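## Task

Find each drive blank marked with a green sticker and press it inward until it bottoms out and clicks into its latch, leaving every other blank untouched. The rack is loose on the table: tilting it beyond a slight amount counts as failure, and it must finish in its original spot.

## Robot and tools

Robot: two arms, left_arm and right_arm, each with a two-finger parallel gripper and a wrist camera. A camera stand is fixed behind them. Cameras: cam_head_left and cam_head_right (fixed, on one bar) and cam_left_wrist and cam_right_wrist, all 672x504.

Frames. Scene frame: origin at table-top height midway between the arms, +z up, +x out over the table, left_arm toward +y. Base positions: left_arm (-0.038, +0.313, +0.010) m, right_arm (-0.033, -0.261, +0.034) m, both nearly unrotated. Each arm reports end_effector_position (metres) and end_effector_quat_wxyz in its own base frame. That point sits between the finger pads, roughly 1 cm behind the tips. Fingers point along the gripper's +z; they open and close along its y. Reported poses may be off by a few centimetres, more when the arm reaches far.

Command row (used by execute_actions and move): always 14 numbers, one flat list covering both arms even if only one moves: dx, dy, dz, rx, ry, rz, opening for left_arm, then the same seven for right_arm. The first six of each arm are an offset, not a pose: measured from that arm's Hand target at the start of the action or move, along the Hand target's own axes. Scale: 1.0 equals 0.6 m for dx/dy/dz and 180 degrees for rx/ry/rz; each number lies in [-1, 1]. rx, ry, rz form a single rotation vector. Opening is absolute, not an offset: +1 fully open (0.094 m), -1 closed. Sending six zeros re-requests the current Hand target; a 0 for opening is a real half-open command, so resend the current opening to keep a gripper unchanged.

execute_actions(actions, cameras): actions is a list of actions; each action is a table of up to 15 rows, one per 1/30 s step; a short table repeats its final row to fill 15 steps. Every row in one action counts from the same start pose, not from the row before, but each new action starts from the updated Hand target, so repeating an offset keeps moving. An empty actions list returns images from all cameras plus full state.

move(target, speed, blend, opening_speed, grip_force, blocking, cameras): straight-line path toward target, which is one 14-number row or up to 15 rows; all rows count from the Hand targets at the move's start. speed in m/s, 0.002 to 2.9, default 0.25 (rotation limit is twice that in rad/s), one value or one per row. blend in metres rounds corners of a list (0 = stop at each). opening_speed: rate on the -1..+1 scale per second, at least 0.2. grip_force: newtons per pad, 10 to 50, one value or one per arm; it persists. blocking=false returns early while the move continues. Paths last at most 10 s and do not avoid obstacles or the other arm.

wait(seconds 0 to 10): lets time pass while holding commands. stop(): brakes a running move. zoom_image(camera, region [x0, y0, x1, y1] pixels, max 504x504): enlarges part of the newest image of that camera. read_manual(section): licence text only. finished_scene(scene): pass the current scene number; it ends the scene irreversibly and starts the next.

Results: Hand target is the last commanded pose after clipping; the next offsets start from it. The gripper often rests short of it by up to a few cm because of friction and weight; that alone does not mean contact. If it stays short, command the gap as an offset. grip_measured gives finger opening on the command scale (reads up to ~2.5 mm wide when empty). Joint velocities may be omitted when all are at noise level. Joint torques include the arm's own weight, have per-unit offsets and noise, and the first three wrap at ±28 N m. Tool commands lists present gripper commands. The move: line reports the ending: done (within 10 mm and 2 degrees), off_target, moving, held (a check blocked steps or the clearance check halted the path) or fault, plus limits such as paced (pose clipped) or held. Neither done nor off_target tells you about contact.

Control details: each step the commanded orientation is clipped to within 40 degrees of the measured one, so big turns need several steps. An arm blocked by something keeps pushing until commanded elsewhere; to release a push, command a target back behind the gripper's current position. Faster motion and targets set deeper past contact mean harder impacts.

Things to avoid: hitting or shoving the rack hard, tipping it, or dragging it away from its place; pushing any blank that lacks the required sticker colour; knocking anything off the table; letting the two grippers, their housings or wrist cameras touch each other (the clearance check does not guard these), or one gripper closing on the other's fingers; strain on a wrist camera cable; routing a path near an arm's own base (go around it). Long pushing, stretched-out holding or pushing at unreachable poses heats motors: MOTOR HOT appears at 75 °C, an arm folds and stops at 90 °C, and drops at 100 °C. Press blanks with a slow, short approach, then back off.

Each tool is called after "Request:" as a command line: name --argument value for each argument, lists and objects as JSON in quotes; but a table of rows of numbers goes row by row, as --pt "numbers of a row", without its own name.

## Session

Request:
execute_actions --actions '[]' --cameras '["all"]'

Request:
zoom_image --camera "cam_head_left" --region '[170, 120, 430, 240]'

Request:
zoom_image --camera "cam_head_right" --region '[170, 120, 430, 240]'

Scene clock: 0.00 s.
left_arm: end_effector_position=(+0.2935, -0.0334, +0.1522) grip_measured=+1.000 end_effector_quat_wxyz=(+0.535, +0.080, +0.740, -0.399) | right_arm: end_effector_position=(+0.3196, -0.0230, +0.1139) grip_measured=+1.000 end_effector_quat_wxyz=(+0.622, -0.102, +0.726, +0.276)
Joint positions: left_arm=[0.495 1.246 0.244 0.672 1.226 -0.222 0.094] | right_arm=[-0.621 1.705 0.217 1.293 -1.171 0.098 0.094]
Joint velocities: within noise
Joint torques (N m): no reading
Motor temperatures (°C): left_arm=[30 31 31 30 33 30 32] | right_arm=[30 33 35 33 30 31 33]
Heat: left arm: 33 °C; right arm: 35 °C.
Hand target: left_arm +0.2948, -0.0321, +0.1579; +0.541, +0.087, +0.737, -0.395 | right_arm +0.3213, -0.0227, +0.1184; +0.626, -0.111, +0.722, +0.273
Tool commands: left_gripper/opening=+1.0 right_gripper/opening=+1.0
camera_calibration:
cam_left_wrist: T_world_to_cam=[[-0.545732, -0.663612, 0.511659, 0.0605729], [-0.685967, 0.00310112, -0.727626, 0.350772], [0.481275, -0.74807, -0.456909, -0.00874788], [0, 0, 0, 1]] pos_world=[0.277885, 0.0325651, 0.220241]
cam_right_wrist: T_world_to_cam=[[0.4902, -0.834883, -0.250349, -0.148862], [-0.532019, -0.059091, -0.844668, 0.302608], [0.690406, 0.547246, -0.47314, -0.0601504], [0, 0, 0, 1]] pos_world=[0.275493, -0.0734838, 0.189876]

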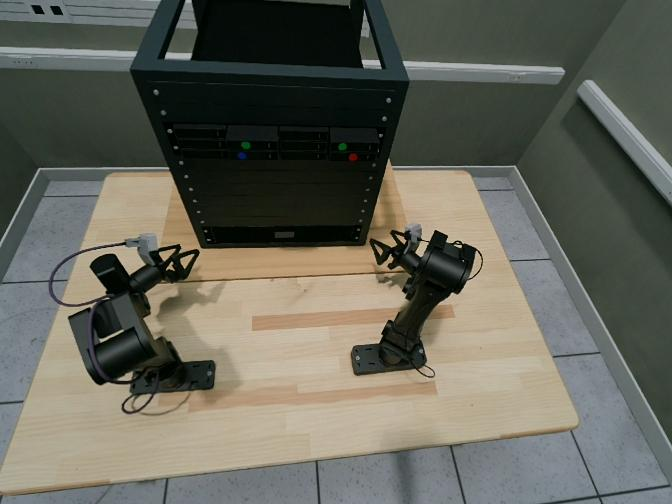

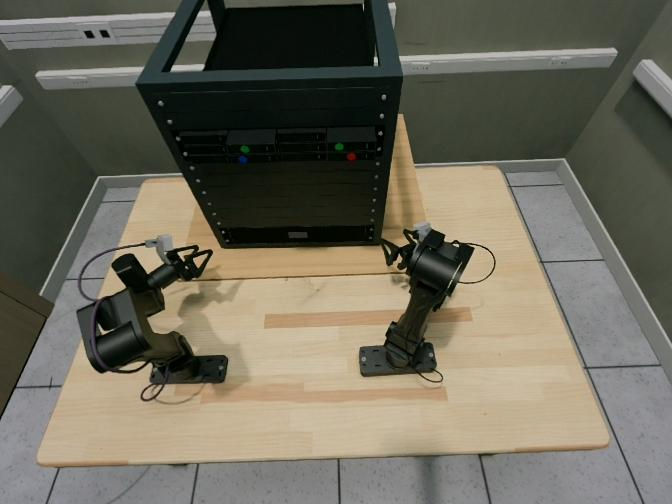

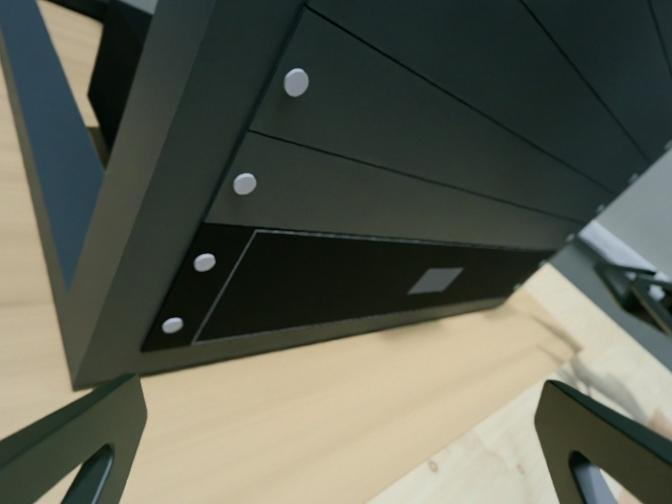

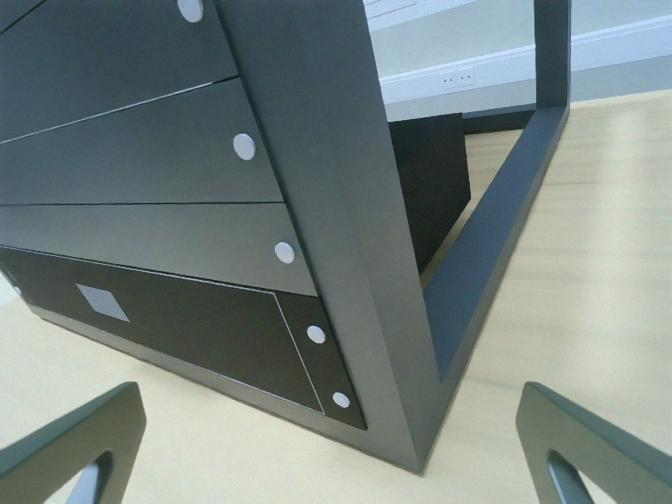

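Scaled by 1.938.

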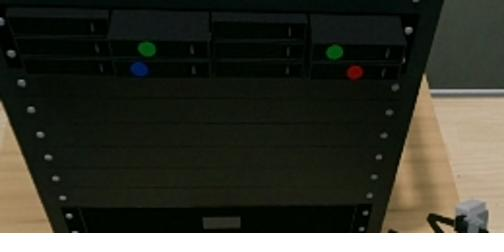

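Scaled by 1.938.

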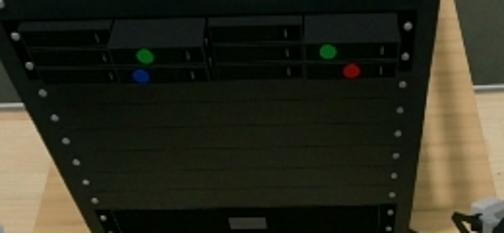

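Request:
zoom_image --camera "cam_head_left" --region '[165, 118, 285, 168]'

Request:
zoom_image --camera "cam_head_left" --region '[275, 118, 395, 168]'

Request:
zoom_image --camera "cam_head_right" --region '[170, 120, 290, 170]'

Request:
zoom_image --camera "cam_head_right" --region '[275, 120, 395, 170]'

Scaled by 4.200.

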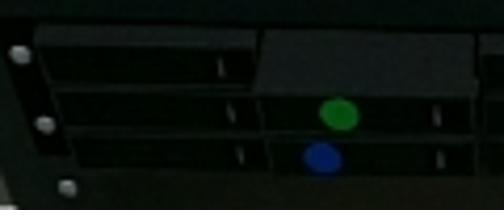

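Scaled by 4.200.

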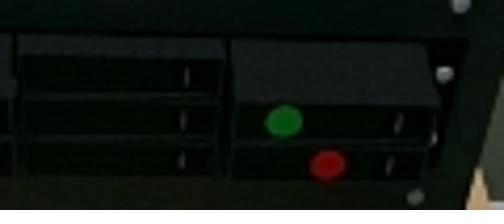

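Scaled by 4.200.

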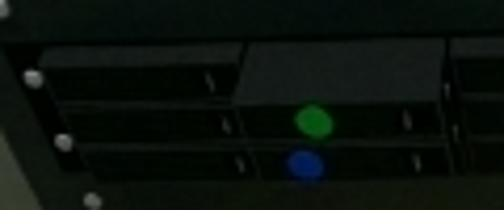

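Scaled by 4.200.

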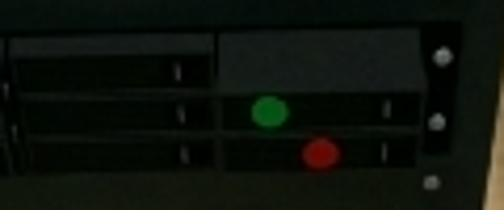

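Request:
move --target '[-0.37745, -0.49557, 0.17185, -0.1612, 0.0881, 0.6337, -1, -0.50775, 0.35593, 0.01887, 0.10787, 0.09215, -0.56456, -1]' --speed 0.45 --cameras '["all"]'

Scene clock: 54.87 s.
left_arm: end_effector_position=(+0.2958, -0.2380, +0.4860) grip_measured=-0.991 end_effector_quat_wxyz=(+0.546, +0.582, +0.447, +0.405) | right_arm: end_effector_position=(+0.2882, +0.1086, +0.4559) grip_measured=-0.978 end_effector_quat_wxyz=(-0.517, +0.566, -0.476, +0.430)
Joint positions: left_arm=[-0.998 1.274 1.603 -0.432 -0.717 1.487 0] | right_arm=[0.596 0.932 1.328 -0.5 0.415 -1.523 0.001]
Joint torques (N m): left_arm=[-0.32 -3.74 9.36 1.45 -0.24 0.13] | right_arm=[0.58 0.02 9.32 1.03 0.1 -0.09]
Heat: left arm: 33 °C; right arm: 37 °C.
Hand target: left_arm +0.2949, -0.2340, +0.4889; +0.536, +0.585, +0.449, +0.411 | right_arm +0.2822, +0.1046, +0.4660; -0.517, +0.565, -0.474, +0.435
Off the commanded pose: left_arm 0.005 m, 1 deg | right_arm 0.012 m, 1 deg.
move: off_target (right_arm)
camera_calibration:
cam_left_wrist: T_world_to_cam=[[-0.0842824, 0.000345638, -0.996442, 0.509727], [-0.157232, 0.987467, 0.0136418, 0.313431], [0.983959, 0.157823, -0.0831718, -0.125092], [0, 0, 0, 1]] pos_world=[0.215327, -0.289937, 0.493233]
cam_right_wrist: T_world_to_cam=[[0.0843436, 0.0328164, 0.995896, -0.483398], [-0.247046, -0.967564, 0.0528055, 0.189989], [0.965326, -0.250486, -0.0735006, -0.12348], [0, 0, 0, 1]] pos_world=[0.206906, 0.16876, 0.462305]

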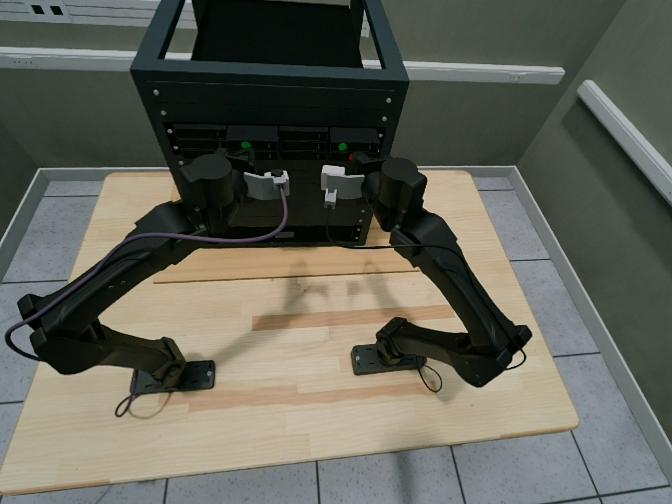

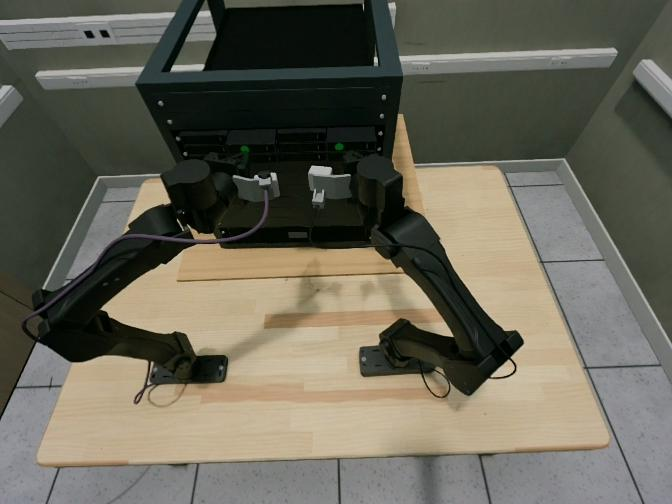

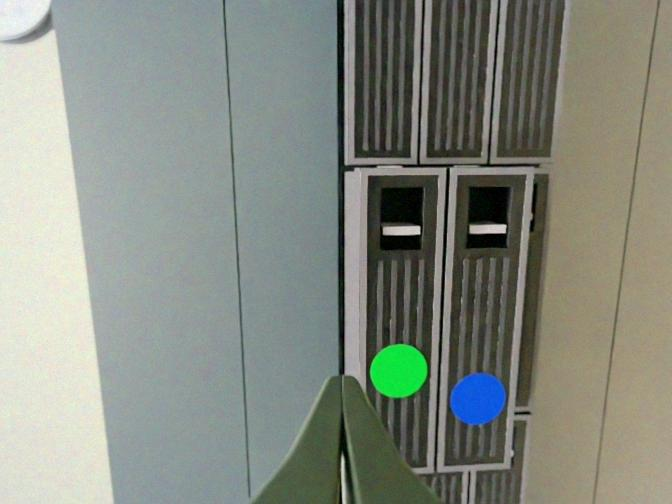

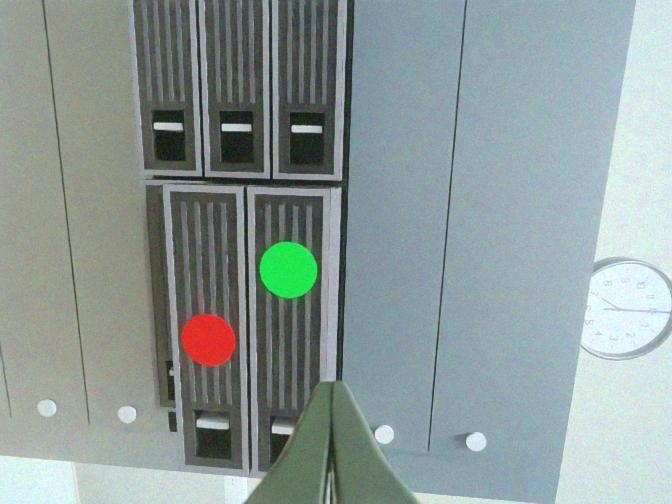

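Request:
zoom_image --camera "cam_left_wrist" --region '[330, 140, 570, 500]'

Request:
zoom_image --camera "cam_right_wrist" --region '[120, 150, 380, 500]'

Scaled by 1.400.

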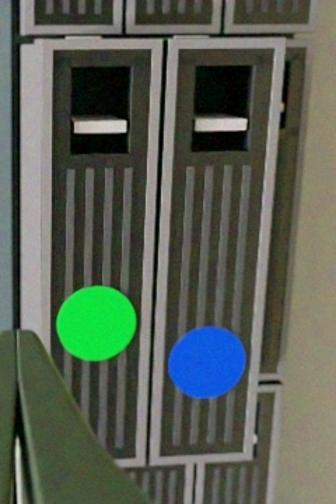

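Scaled by 1.440.

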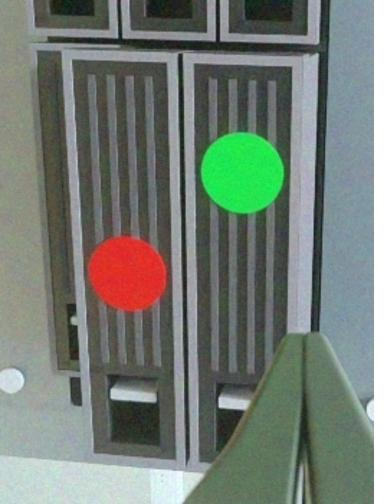

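Request:
move --pt "0.00972 -0.04054 0.0529 0 0 0 -1 0.01057 0.04223 0.05276 0 0 0 -1" --pt "0.01102 -0.00692 0.0548 0 0 0 -1 0.01163 0.00528 0.05443 0 0 0 -1" --speed 0.08 --cameras '["cam_left_wrist","cam_right_wrist"]'

Request:
zoom_image --camera "cam_left_wrist" --region '[310, 220, 570, 504]'

Request:
zoom_image --camera "cam_right_wrist" --region '[120, 220, 380, 504]'

Scene clock: 77.30 s.
left_arm: end_effector_position=(+0.3270, -0.2362, +0.4780) grip_measured=-0.991 end_effector_quat_wxyz=(+0.537, +0.580, +0.452, +0.413) | right_arm: end_effector_position=(+0.3192, +0.1072, +0.4469) grip_measured=-0.978 end_effector_quat_wxyz=(-0.512, +0.569, -0.479, +0.430)
Joint positions: left_arm=[-0.9 1.326 1.606 -0.384 -0.643 1.502 0] | right_arm=[0.487 1.001 1.315 -0.426 0.314 -1.536 0.001]
Joint torques (N m): left_arm=[0.23 -4.22 9.28 1.69 0.12 0.07] | right_arm=[-0.5 -0.62 9.54 1.17 -0.12 -0.07]
Motor temperatures (°C): left_arm=[30 32 34 33 33 30 33] | right_arm=[30 33 40 37 30 31 34]
Heat: left arm: 34 °C; right arm: 40 °C.
Hand target: left_arm +0.3279, -0.2360, +0.4819; +0.536, +0.585, +0.449, +0.411 | right_arm +0.3152, +0.1033, +0.4600; -0.517, +0.565, -0.474, +0.435
Off the commanded pose: left_arm 0.004 m, 1 deg | right_arm 0.014 m, 1 deg.
move: off_target (right_arm)
camera_calibration:
cam_left_wrist: T_world_to_cam=[[-0.0872285, 0.00937936, -0.996144, 0.507395], [-0.1802, 0.983311, 0.0250379, 0.317857], [0.979755, 0.181689, -0.0840826, -0.149316], [0, 0, 0, 1]] pos_world=[0.24783, -0.290182, 0.484925]
cam_right_wrist: T_world_to_cam=[[0.0942039, 0.0392762, 0.994778, -0.480327], [-0.252691, -0.965555, 0.0620519, 0.194095], [0.96295, -0.257217, -0.0810343, -0.149649], [0, 0, 0, 1]] pos_world=[0.238399, 0.167783, 0.453648]
Images, in order (width x height): cam_left_wrist 672x504, cam_right_wrist 672x504.

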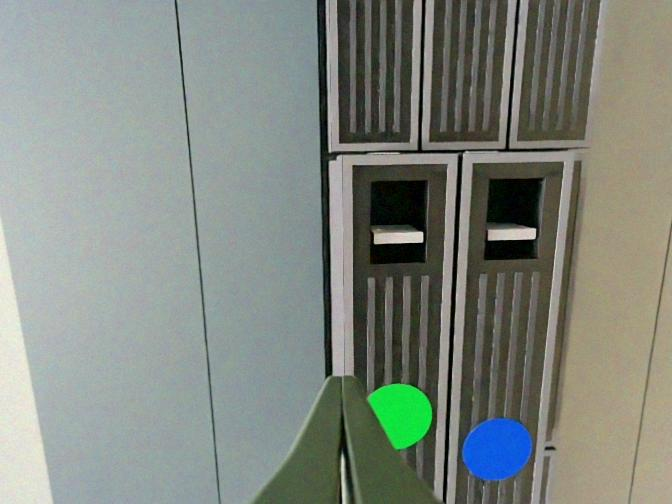

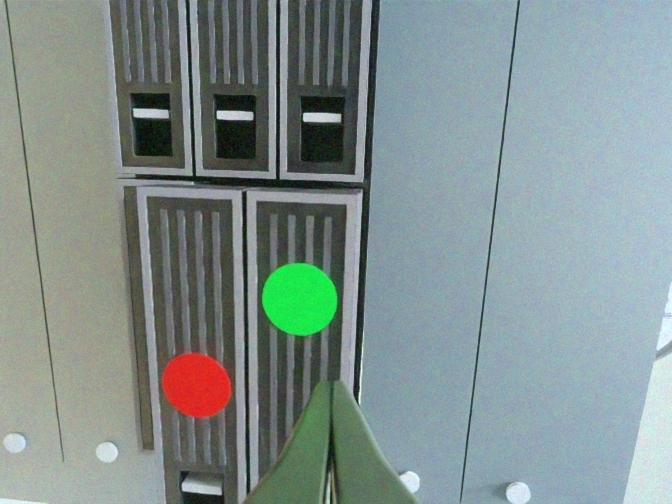

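Scaled by 1.775.

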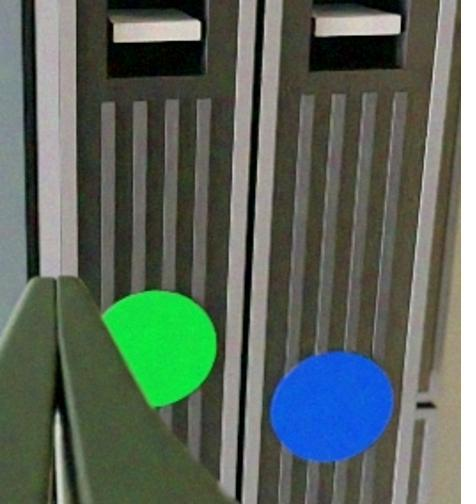

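Scaled by 1.775.

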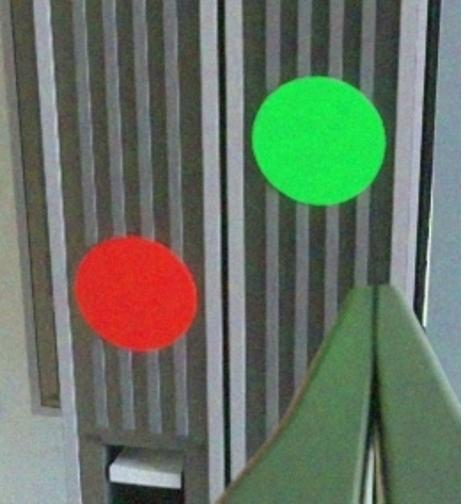

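Request:
move --target '[0.0027, -0.02014, 0.01836, 0,0,0,-1, 0.00423,0.01158,0.02063,0,0,0,-1]' --speed 0.05 --cameras '["cam_left_wrist","cam_right_wrist"]'

Request:
zoom_image --camera "cam_left_wrist" --region '[310, 240, 574, 504]'

Request:
zoom_image --camera "cam_right_wrist" --region '[120, 240, 384, 504]'

Scene clock: 86.17 s.
left_arm: end_effector_position=(+0.3343, -0.2345, +0.4644) grip_measured=-0.991 end_effector_quat_wxyz=(+0.525, +0.591, +0.453, +0.412) | right_arm: end_effector_position=(+0.3269, +0.1040, +0.4413) grip_measured=-0.978 end_effector_quat_wxyz=(-0.505, +0.574, -0.482, +0.428)
Joint positions: left_arm=[-0.872 1.328 1.577 -0.384 -0.616 1.505 0] | right_arm=[0.45 1.017 1.315 -0.426 0.278 -1.539 0.001]
Joint torques (N m): left_arm=[0.4 -4.56 6.69 2.24 0.17 0.11] | right_arm=[-0.5 -0.94 6.95 1.65 -0.11 -0.09]
Heat: left arm: 34 °C; right arm: 40 °C.
Hand target: left_arm +0.3379, -0.2371, +0.4689; +0.536, +0.585, +0.449, +0.411 | right_arm +0.3272, +0.1028, +0.4520; -0.517, +0.565, -0.474, +0.435
Off the commanded pose: left_arm 0.006 m, 1 deg | right_arm 0.011 m, 2 deg.
move: off_target (right_arm)
camera_calibration:
cam_left_wrist: T_world_to_cam=[[-0.108403, 0.0335304, -0.993541, 0.505974], [-0.179088, 0.982421, 0.052695, 0.304344], [0.977843, 0.183644, -0.100492, -0.149167], [0, 0, 0, 1]] pos_world=[0.255216, -0.288566, 0.471678]
cam_right_wrist: T_world_to_cam=[[0.110598, 0.0459359, 0.992803, -0.480595], [-0.253128, -0.964687, 0.0728335, 0.188608], [0.96109, -0.259361, -0.095065, -0.151285], [0, 0, 0, 1]] pos_world=[0.246293, 0.164787, 0.449017]
Images, in order (width x height): cam_left_wrist 672x504, cam_right_wrist 672x504.

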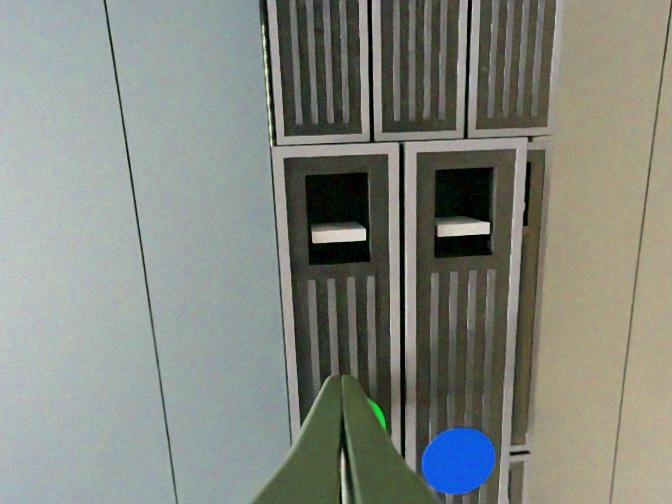

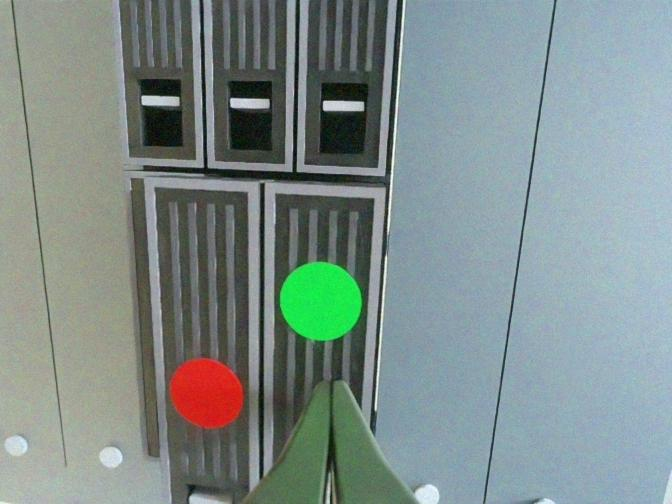

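Scaled by 1.909.

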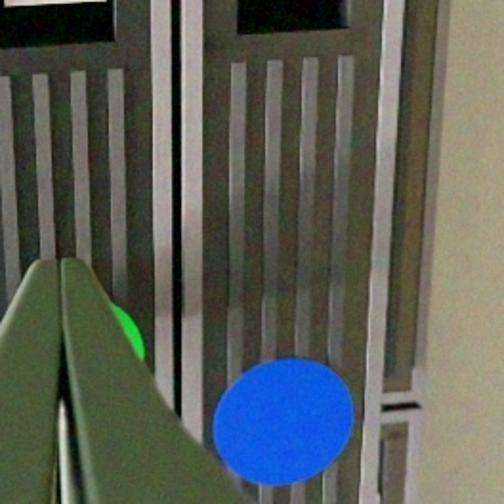

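Scaled by 1.909.

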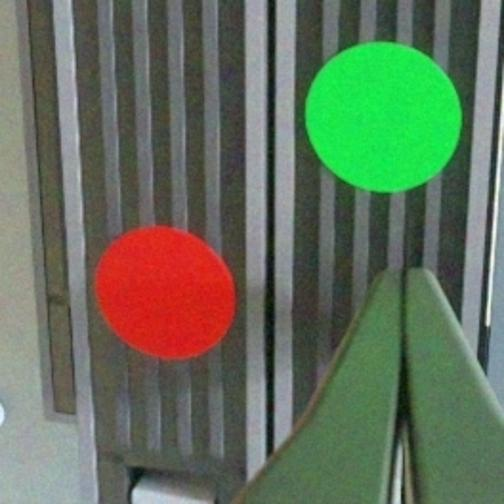

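Request:
move --target '[0.00508, 0.00833, 0.01869, 0,0,0,-1, 0.00423,-0.00835,0.01889,0,0,0,-1]' --speed 0.04 --cameras '["cam_left_wrist","cam_right_wrist"]'

Scene clock: 91.50 s.
left_arm: end_effector_position=(+0.3479, -0.2362, +0.4550) grip_measured=-0.991 end_effector_quat_wxyz=(+0.515, +0.600, +0.454, +0.411) | right_arm: end_effector_position=(+0.3405, +0.1049, +0.4281) grip_measured=-0.978 end_effector_quat_wxyz=(-0.492, +0.586, -0.488, +0.421)
Joint positions: left_arm=[-0.837 1.36 1.585 -0.384 -0.582 1.51 0] | right_arm=[0.421 1.057 1.315 -0.426 0.248 -1.542 0.001]
Joint torques (N m): left_arm=[0.51 -4.75 9.8 2.28 0.13 0.08] | right_arm=[-0.43 -1.48 9.7 1.73 -0.11 -0.08]
Heat: left arm: 35 °C; right arm: 40 °C.
Hand target: left_arm +0.3499, -0.2371, +0.4729; +0.536, +0.585, +0.449, +0.411 | right_arm +0.3392, +0.1023, +0.4560; -0.517, +0.565, -0.474, +0.435
Off the commanded pose: left_arm 0.018 m, 3 deg | right_arm 0.028 m, 4 deg.
move: off_target (left_arm, right_arm)
camera_calibration:
cam_left_wrist: T_world_to_cam=[[-0.126866, 0.0533334, -0.990485, 0.507853], [-0.17898, 0.980933, 0.0757436, 0.298015], [0.975639, 0.186886, -0.114901, -0.15501], [0, 0, 0, 1]] pos_world=[0.269002, -0.290449, 0.462638]
cam_right_wrist: T_world_to_cam=[[0.147655, 0.0617688, 0.987108, -0.480775], [-0.248838, -0.963623, 0.0975211, 0.181776], [0.957224, -0.260029, -0.126913, -0.150294], [0, 0, 0, 1]] pos_world=[0.260086, 0.165779, 0.437776]
Images, in order (width x height): cam_left_wrist 672x504, cam_right_wrist 672x504.

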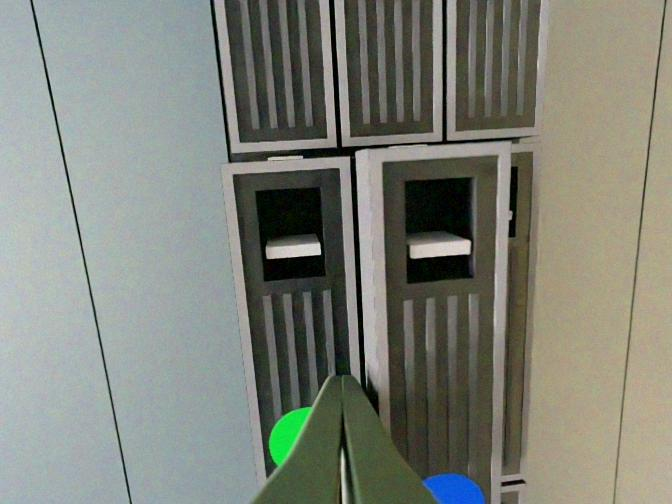

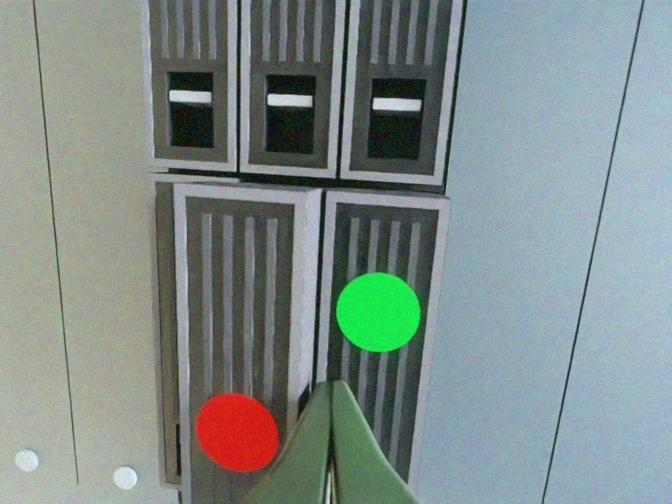

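Request:
move --target '[-0.00086, 0.02296, -0.00524, 0,0,0,-1, -0.00071,-0.02462,-0.00543,0,0,0,-1]' --speed 0.04 --cameras '["cam_left_wrist","cam_right_wrist"]'

Scene clock: 95.97 s.
left_arm: end_effector_position=(+0.3481, -0.2365, +0.4833) grip_measured=-0.991 end_effector_quat_wxyz=(+0.537, +0.580, +0.452, +0.413) | right_arm: end_effector_position=(+0.3413, +0.1054, +0.4568) grip_measured=-0.978 end_effector_quat_wxyz=(-0.511, +0.570, -0.480, +0.430)
Joint positions: left_arm=[-0.837 1.383 1.669 -0.384 -0.581 1.51 0] | right_arm=[0.421 1.083 1.397 -0.426 0.248 -1.542 0.001]
Joint torques (N m): left_arm=[-0.16 -4.52 9.36 1.62 0.12 0.01] | right_arm=[-0.1 -1.43 9.69 1.21 -0.08 -0.06]
Heat: left arm: 36 °C; right arm: 40 °C.
Hand target: left_arm +0.3479, -0.2371, +0.4869; +0.536, +0.585, +0.449, +0.411 | right_arm +0.3372, +0.1024, +0.4710; -0.517, +0.565, -0.474, +0.435
Off the commanded pose: left_arm 0.004 m, 1 deg | right_arm 0.015 m, 1 deg.
move: off_target (right_arm)
camera_calibration:
cam_left_wrist: T_world_to_cam=[[-0.0859523, 0.00846864, -0.996263, 0.513863], [-0.180605, 0.983264, 0.0239398, 0.322439], [0.979793, 0.181988, -0.0829843, -0.169862], [0, 0, 0, 1]] pos_world=[0.268831, -0.290482, 0.490128]
cam_right_wrist: T_world_to_cam=[[0.097625, 0.0397347, 0.99443, -0.493308], [-0.252527, -0.965513, 0.0633702, 0.196743], [0.962652, -0.257307, -0.0842241, -0.168966], [0, 0, 0, 1]] pos_world=[0.260498, 0.166083, 0.463862]
Images, in order (width x height): cam_left_wrist 672x504, cam_right_wrist 672x504.

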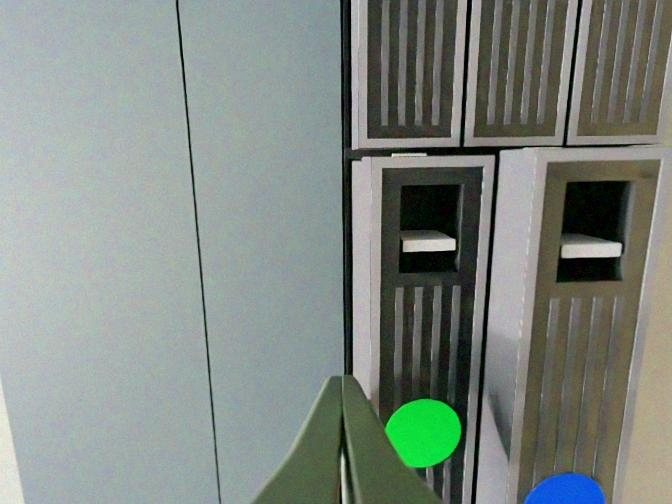

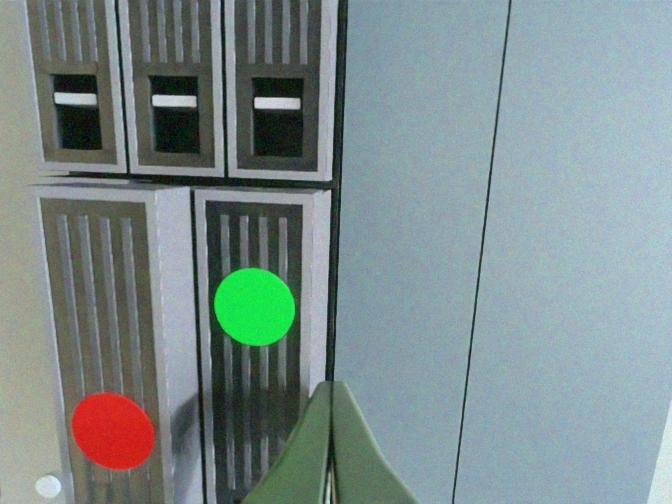

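Request:
move --target '[-0.00129, -0.022, -0.00292, 0, 0, 0, -1, -0.00106, 0.01869, -0.00327, 0, 0, 0, -1]' --speed 0.04 --cameras '["cam_left_wrist", "cam_right_wrist"]'

Scene clock: 101.17 s.
left_arm: end_effector_position=(+0.3502, -0.2418, +0.4603) grip_measured=-0.991 end_effector_quat_wxyz=(+0.519, +0.598, +0.452, +0.410) | right_arm: end_effector_position=(+0.3395, +0.1046, +0.4534) grip_measured=-0.978 end_effector_quat_wxyz=(-0.509, +0.571, -0.480, +0.429)
Joint positions: left_arm=[-0.841 1.383 1.617 -0.384 -0.581 1.51 0] | right_arm=[0.421 1.073 1.381 -0.426 0.248 -1.542 0.001]
Joint torques (N m): left_arm=[-0.34 -8.01 7.1 2.15 0.04 0.04] | right_arm=[0.42 -3.03 5.7 1.51 -0.03 -0.07]
Heat: left arm: 35 °C; right arm: 40 °C.
Hand target: left_arm +0.3449, -0.2371, +0.4739; +0.536, +0.585, +0.449, +0.411 | right_arm +0.3342, +0.1025, +0.4600; -0.517, +0.565, -0.474, +0.435
Off the commanded pose: left_arm 0.015 m, 2 deg | right_arm 0.009 m, 2 deg.
move: off_target (left_arm)
camera_calibration:
cam_left_wrist: T_world_to_cam=[[-0.12052, 0.0475019, -0.991574, 0.510511], [-0.174484, 0.982291, 0.0682647, 0.305685], [0.977257, 0.181241, -0.110098, -0.159776], [0, 0, 0, 1]] pos_world=[0.271006, -0.295564, 0.467751]
cam_right_wrist: T_world_to_cam=[[0.101837, 0.0416521, 0.993929, -0.491108], [-0.252269, -0.965383, 0.0663031, 0.194181], [0.962284, -0.257489, -0.087804, -0.165957], [0, 0, 0, 1]] pos_world=[0.258696, 0.165182, 0.46068]
Images, in order (width x height): cam_left_wrist 672x504, cam_right_wrist 672x504.

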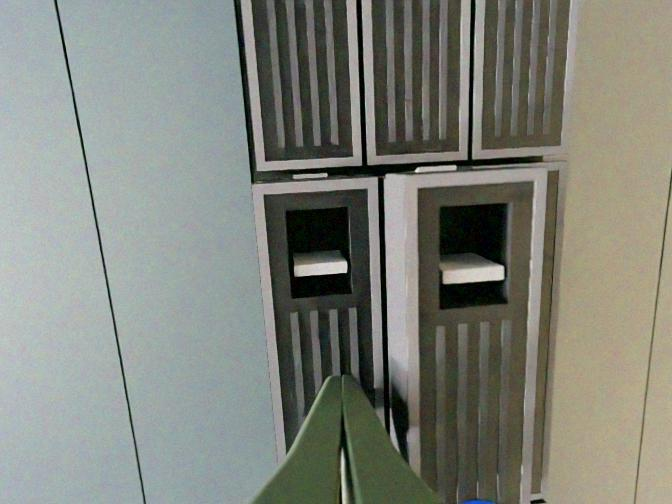

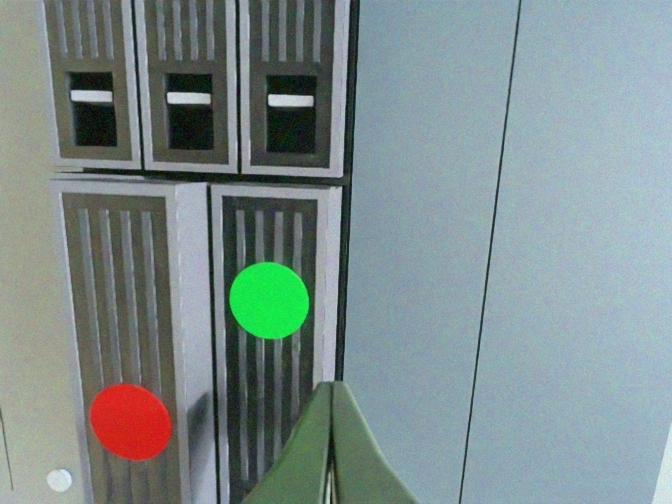

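Request:
move --target '[-0.00043, 0.01314, -0.00277, -0.0103, 0, 0, -1, 0.00352, -0.00142, 0.01623, 0, 0, 0, -1]' --speed 0.04 --cameras '["cam_left_wrist", "cam_right_wrist"]'

Scene clock: 108.33 s.
left_arm: end_effector_position=(+0.3500, -0.2434, +0.4608) grip_measured=-0.991 end_effector_quat_wxyz=(+0.519, +0.600, +0.446, +0.414) | right_arm: end_effector_position=(+0.3432, +0.1038, +0.4503) grip_measured=-0.978 end_effector_quat_wxyz=(-0.506, +0.574, -0.482, +0.427)
Joint positions: left_arm=[-0.844 1.383 1.613 -0.372 -0.581 1.527 0] | right_arm=[0.409 1.082 1.381 -0.426 0.236 -1.543 0.001]
Joint torques (N m): left_arm=[-0.57 -8.53 6.75 2.42 -0.04 0.09] | right_arm=[-0.46 -1.48 6.69 1.69 -0.14 -0.08]
Heat: left arm: 36 °C; right arm: 39 °C.
Hand target: left_arm +0.3439, -0.2371, +0.4819; +0.545, +0.577, +0.442, +0.418 | right_arm +0.3442, +0.1021, +0.4600; -0.517, +0.565, -0.474, +0.435
Off the commanded pose: left_arm 0.023 m, 4 deg | right_arm 0.010 m, 2 deg.
move: off_target (left_arm)
camera_calibration:
cam_left_wrist: T_world_to_cam=[[-0.111523, 0.0590243, -0.992007, 0.510914], [-0.170045, 0.982379, 0.0775681, 0.301395], [0.979105, 0.177337, -0.0995208, -0.165643], [0, 0, 0, 1]] pos_world=[0.270411, -0.296866, 0.466967]
cam_right_wrist: T_world_to_cam=[[0.110787, 0.044287, 0.992857, -0.491111], [-0.251705, -0.965186, 0.071139, 0.192244], [0.961442, -0.257789, -0.0957825, -0.166101], [0, 0, 0, 1]] pos_world=[0.262494, 0.164482, 0.458017]
Images, in order (width x height): cam_left_wrist 672x504, cam_right_wrist 672x504.

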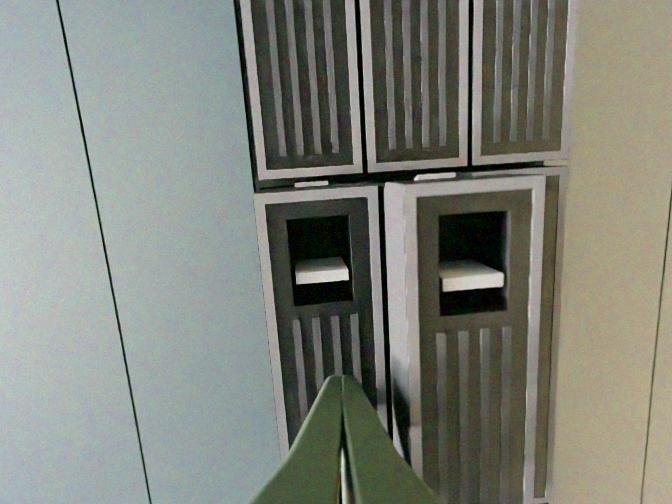

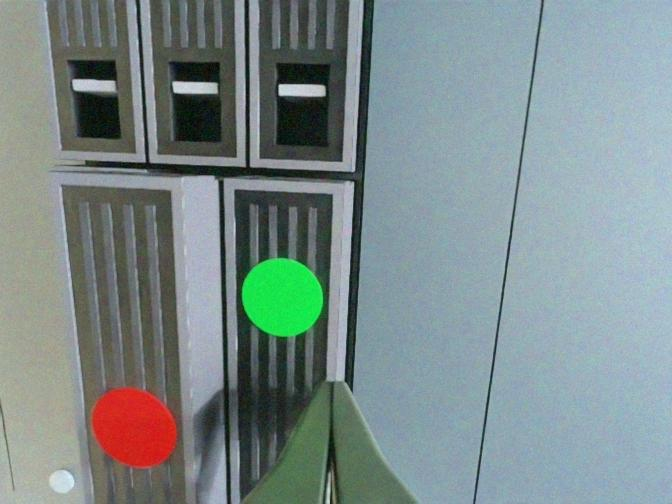

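Request:
move --pt "-0.00431 0.02574 -0.01754 0 0 0 -1 0 0 0 0 0 0 -1" --pt "-0.00345 0.00928 -0.01341 0 0 0 -1 0.00317 -0.00294 0.01446 0 0 0 -1" --speed 0.05 --cameras '["cam_left_wrist", "cam_right_wrist"]'

Scene clock: 118.93 s.
left_arm: end_effector_position=(+0.3409, -0.2488, +0.4723) grip_measured=-0.991 end_effector_quat_wxyz=(+0.532, +0.595, +0.440, +0.411) | right_arm: end_effector_position=(+0.3523, +0.1038, +0.4484) grip_measured=-0.978 end_effector_quat_wxyz=(-0.507, +0.573, -0.482, +0.427)
Joint positions: left_arm=[-0.875 1.378 1.634 -0.372 -0.596 1.527 0] | right_arm=[0.389 1.105 1.381 -0.401 0.215 -1.545 0.001]
Joint torques (N m): left_arm=[0.06 -8.62 6.72 2.09 -0.14 0.07] | right_arm=[-0.47 -1.26 8.06 1.58 -0.14 -0.09]
Heat: left arm: 37 °C; right arm: 39 °C.
Hand target: left_arm +0.3359, -0.2371, +0.4879; +0.545, +0.576, +0.442, +0.418 | right_arm +0.3532, +0.1018, +0.4610; -0.517, +0.565, -0.474, +0.434
Off the commanded pose: left_arm 0.020 m, 3 deg | right_arm 0.013 m, 2 deg.
move: off_target (left_arm, right_arm)
camera_calibration:
cam_left_wrist: T_world_to_cam=[[-0.0921153, 0.0419775, -0.994863, 0.512173], [-0.15565, 0.986222, 0.0560247, 0.31052], [0.983508, 0.160011, -0.0843124, -0.167676], [0, 0, 0, 1]] pos_world=[0.260422, -0.300911, 0.478008]
cam_right_wrist: T_world_to_cam=[[0.109688, 0.0435542, 0.993011, -0.489864], [-0.250666, -0.965537, 0.0700376, 0.194822], [0.961839, -0.256596, -0.0949899, -0.17563], [0, 0, 0, 1]] pos_world=[0.271495, 0.164377, 0.456113]
Images, in order (width x height): cam_left_wrist 672x504, cam_right_wrist 672x504.

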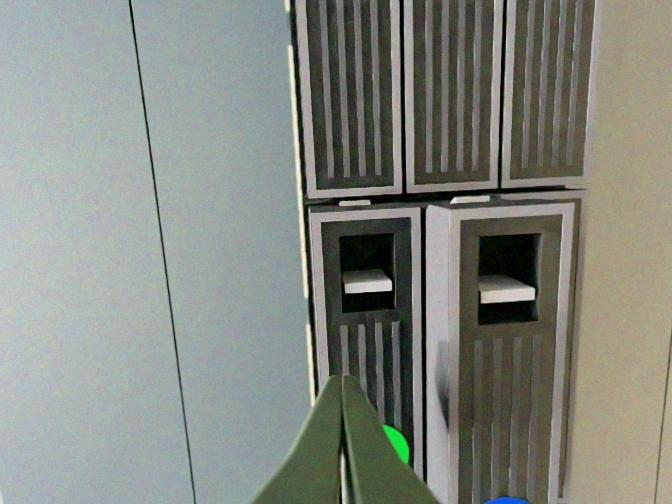

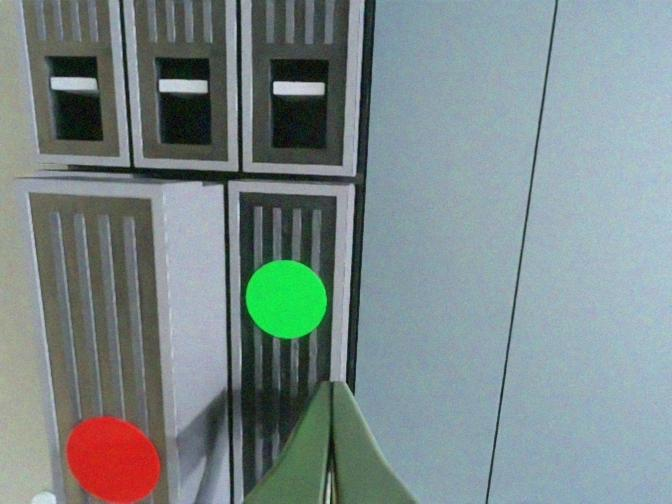

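Request:
move --target '[0.00847, 0.0051, 0.03201, 0, 0, 0, -1, 0.00317, -0.00294, 0.01446, 0, 0, 0, -1]' --speed 0.05 --cameras '["cam_left_wrist", "cam_right_wrist"]'

Scene clock: 122.03 s.
left_arm: end_effector_position=(+0.3539, -0.2367, +0.4738) grip_measured=-0.991 end_effector_quat_wxyz=(+0.527, +0.590, +0.447, +0.418) | right_arm: end_effector_position=(+0.3599, +0.1036, +0.4486) grip_measured=-0.978 end_effector_quat_wxyz=(-0.508, +0.573, -0.481, +0.427)
Joint positions: left_arm=[-0.821 1.387 1.646 -0.372 -0.567 1.532 0] | right_arm=[0.372 1.126 1.389 -0.384 0.196 -1.547 0.001]
Joint torques (N m): left_arm=[0.43 -4.98 9.74 2.17 0.16 0.06] | right_arm=[-0.54 -0.9 9.02 1.49 -0.12 -0.07]
Heat: left arm: 37 °C; right arm: 39 °C.
Hand target: left_arm +0.3559, -0.2372, +0.4899; +0.545, +0.576, +0.442, +0.418 | right_arm +0.3622, +0.1014, +0.4620; -0.517, +0.565, -0.474, +0.435
Off the commanded pose: left_arm 0.016 m, 3 deg | right_arm 0.014 m, 2 deg.
move: off_target (left_arm, right_arm)
camera_calibration:
cam_left_wrist: T_world_to_cam=[[-0.0924029, 0.0396101, -0.994934, 0.513983], [-0.180147, 0.982054, 0.0558282, 0.308264], [0.97929, 0.184393, -0.083609, -0.175332], [0, 0, 0, 1]] pos_world=[0.274727, -0.290761, 0.47951]
cam_right_wrist: T_world_to_cam=[[0.107061, 0.0422078, 0.993356, -0.489965], [-0.24938, -0.966021, 0.0679239, 0.197086], [0.962469, -0.254995, -0.0928977, -0.184308], [0, 0, 0, 1]] pos_world=[0.278996, 0.164072, 0.456201]
Images, in order (width x height): cam_left_wrist 672x504, cam_right_wrist 672x504.

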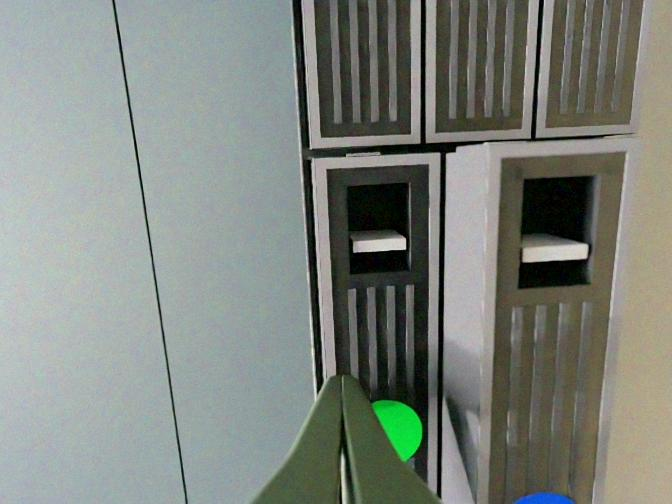

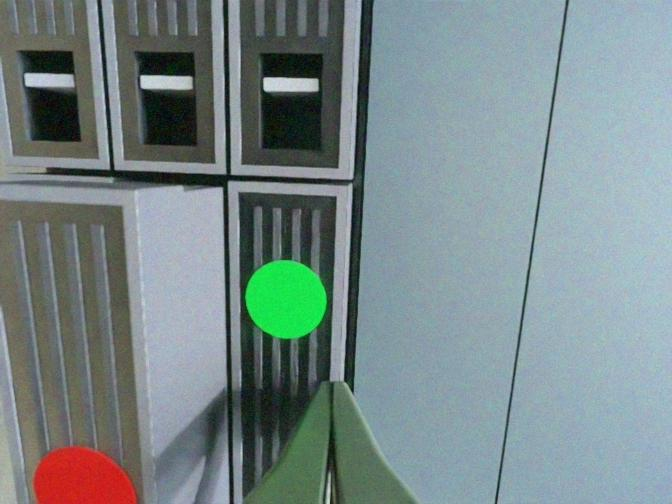

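Request:
move --target '[0.00423, 0.00255, 0.016, 0, 0, 0, -1, 0.00211, -0.00168, 0.00967, 0, 0, 0, -1]' --speed 0.04 --cameras '["cam_left_wrist", "cam_right_wrist"]'

Scene clock: 124.57 s.
left_arm: end_effector_position=(+0.3626, -0.2366, +0.4753) grip_measured=-0.991 end_effector_quat_wxyz=(+0.527, +0.590, +0.447, +0.417) | right_arm: end_effector_position=(+0.3623, +0.1034, +0.4491) grip_measured=-0.978 end_effector_quat_wxyz=(-0.510, +0.573, -0.480, +0.425)
Joint positions: left_arm=[-0.797 1.41 1.671 -0.372 -0.542 1.534 0] | right_arm=[0.363 1.134 1.395 -0.382 0.183 -1.547 0.001]
Joint torques (N m): left_arm=[0.58 -4.78 9.61 2.25 0.17 0.08] | right_arm=[-0.72 -0.13 9.37 1.55 -0.11 -0.09]
Heat: left arm: 37 °C; right arm: 39 °C.
Hand target: left_arm +0.3659, -0.2373, +0.4909; +0.545, +0.576, +0.442, +0.418 | right_arm +0.3682, +0.1012, +0.4625; -0.517, +0.565, -0.474, +0.434
Off the commanded pose: left_arm 0.016 m, 3 deg | right_arm 0.015 m, 2 deg.
move: off_target (left_arm, right_arm)
camera_calibration:
cam_left_wrist: T_world_to_cam=[[-0.0929119, 0.0384178, -0.994933, 0.516059], [-0.178718, 0.982383, 0.0546229, 0.309808], [0.979504, 0.182888, -0.0844091, -0.183777], [0, 0, 0, 1]] pos_world=[0.283326, -0.290565, 0.481009]
cam_right_wrist: T_world_to_cam=[[0.107006, 0.0414909, 0.993392, -0.490758], [-0.245381, -0.967121, 0.0668255, 0.196646], [0.963503, -0.25091, -0.0933065, -0.187266], [0, 0, 0, 1]] pos_world=[0.281198, 0.163556, 0.456901]
Images, in order (width x height): cam_left_wrist 672x504, cam_right_wrist 672x504.

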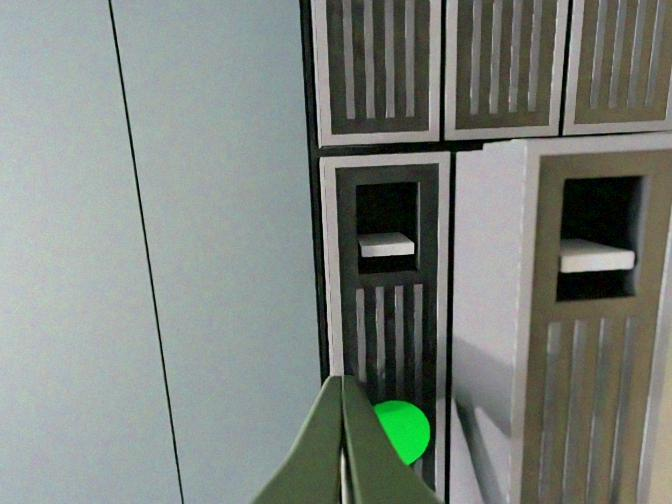

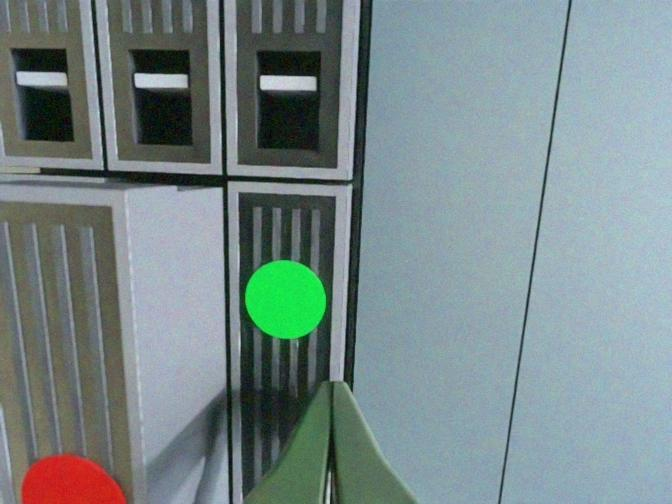

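Request:
move --target '[0.00345, -0.00595, 0.01323, 0, 0, 0, -1, 0.00211, -0.0008, 0.00967, 0, 0, 0, -1]' --speed 0.04 --cameras '["cam_left_wrist", "cam_right_wrist"]'

Scene clock: 128.23 s.
left_arm: end_effector_position=(+0.3682, -0.2367, +0.4748) grip_measured=-0.991 end_effector_quat_wxyz=(+0.530, +0.590, +0.446, +0.415) | right_arm: end_effector_position=(+0.3627, +0.1032, +0.4507) grip_measured=-0.978 end_effector_quat_wxyz=(-0.512, +0.574, -0.478, +0.424)
Joint positions: left_arm=[-0.779 1.42 1.672 -0.359 -0.516 1.535 0] | right_arm=[0.355 1.136 1.4 -0.382 0.169 -1.548 0.001]
Joint torques (N m): left_arm=[0.7 -4.49 8.95 2.36 0.13 0.08] | right_arm=[-1.01 1.17 9.76 1.66 -0.07 -0.07]
Heat: left arm: 37 °C; right arm: 39 °C.
Hand target: left_arm +0.3739, -0.2373, +0.4869; +0.545, +0.577, +0.442, +0.418 | right_arm +0.3741, +0.1009, +0.4625; -0.517, +0.565, -0.474, +0.435
Off the commanded pose: left_arm 0.013 m, 2 deg | right_arm 0.017 m, 2 deg.
move: off_target (left_arm, right_arm)
camera_calibration:
cam_left_wrist: T_world_to_cam=[[-0.0907273, 0.035142, -0.995256, 0.514704], [-0.172198, 0.98377, 0.050434, 0.310818], [0.980875, 0.175957, -0.0832035, -0.191978], [0, 0, 0, 1]] pos_world=[0.288527, -0.290081, 0.480613]
cam_right_wrist: T_world_to_cam=[[0.104396, 0.0398119, 0.993739, -0.491345], [-0.23907, -0.968895, 0.0639319, 0.195566], [0.965374, -0.244248, -0.0916313, -0.18962], [0, 0, 0, 1]] pos_world=[0.281103, 0.16273, 0.458391]
Images, in order (width x height): cam_left_wrist 672x504, cam_right_wrist 672x504.

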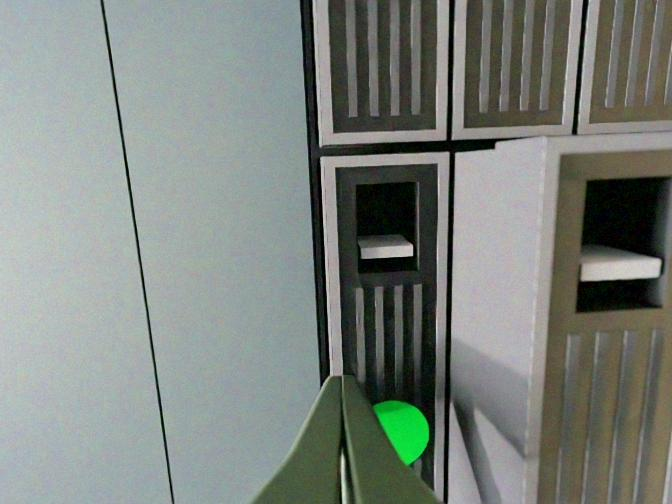

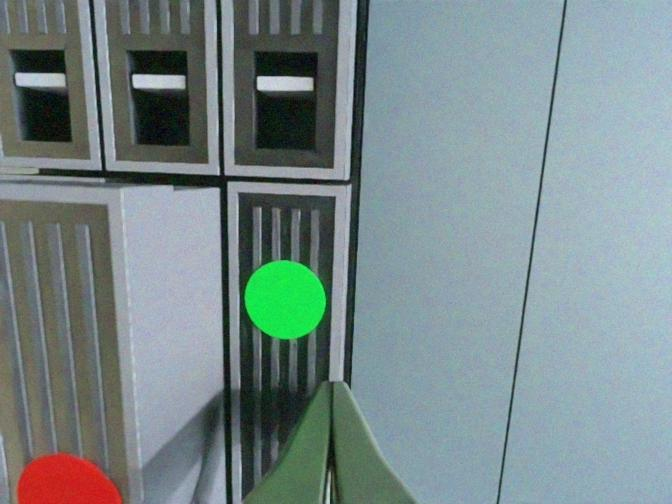

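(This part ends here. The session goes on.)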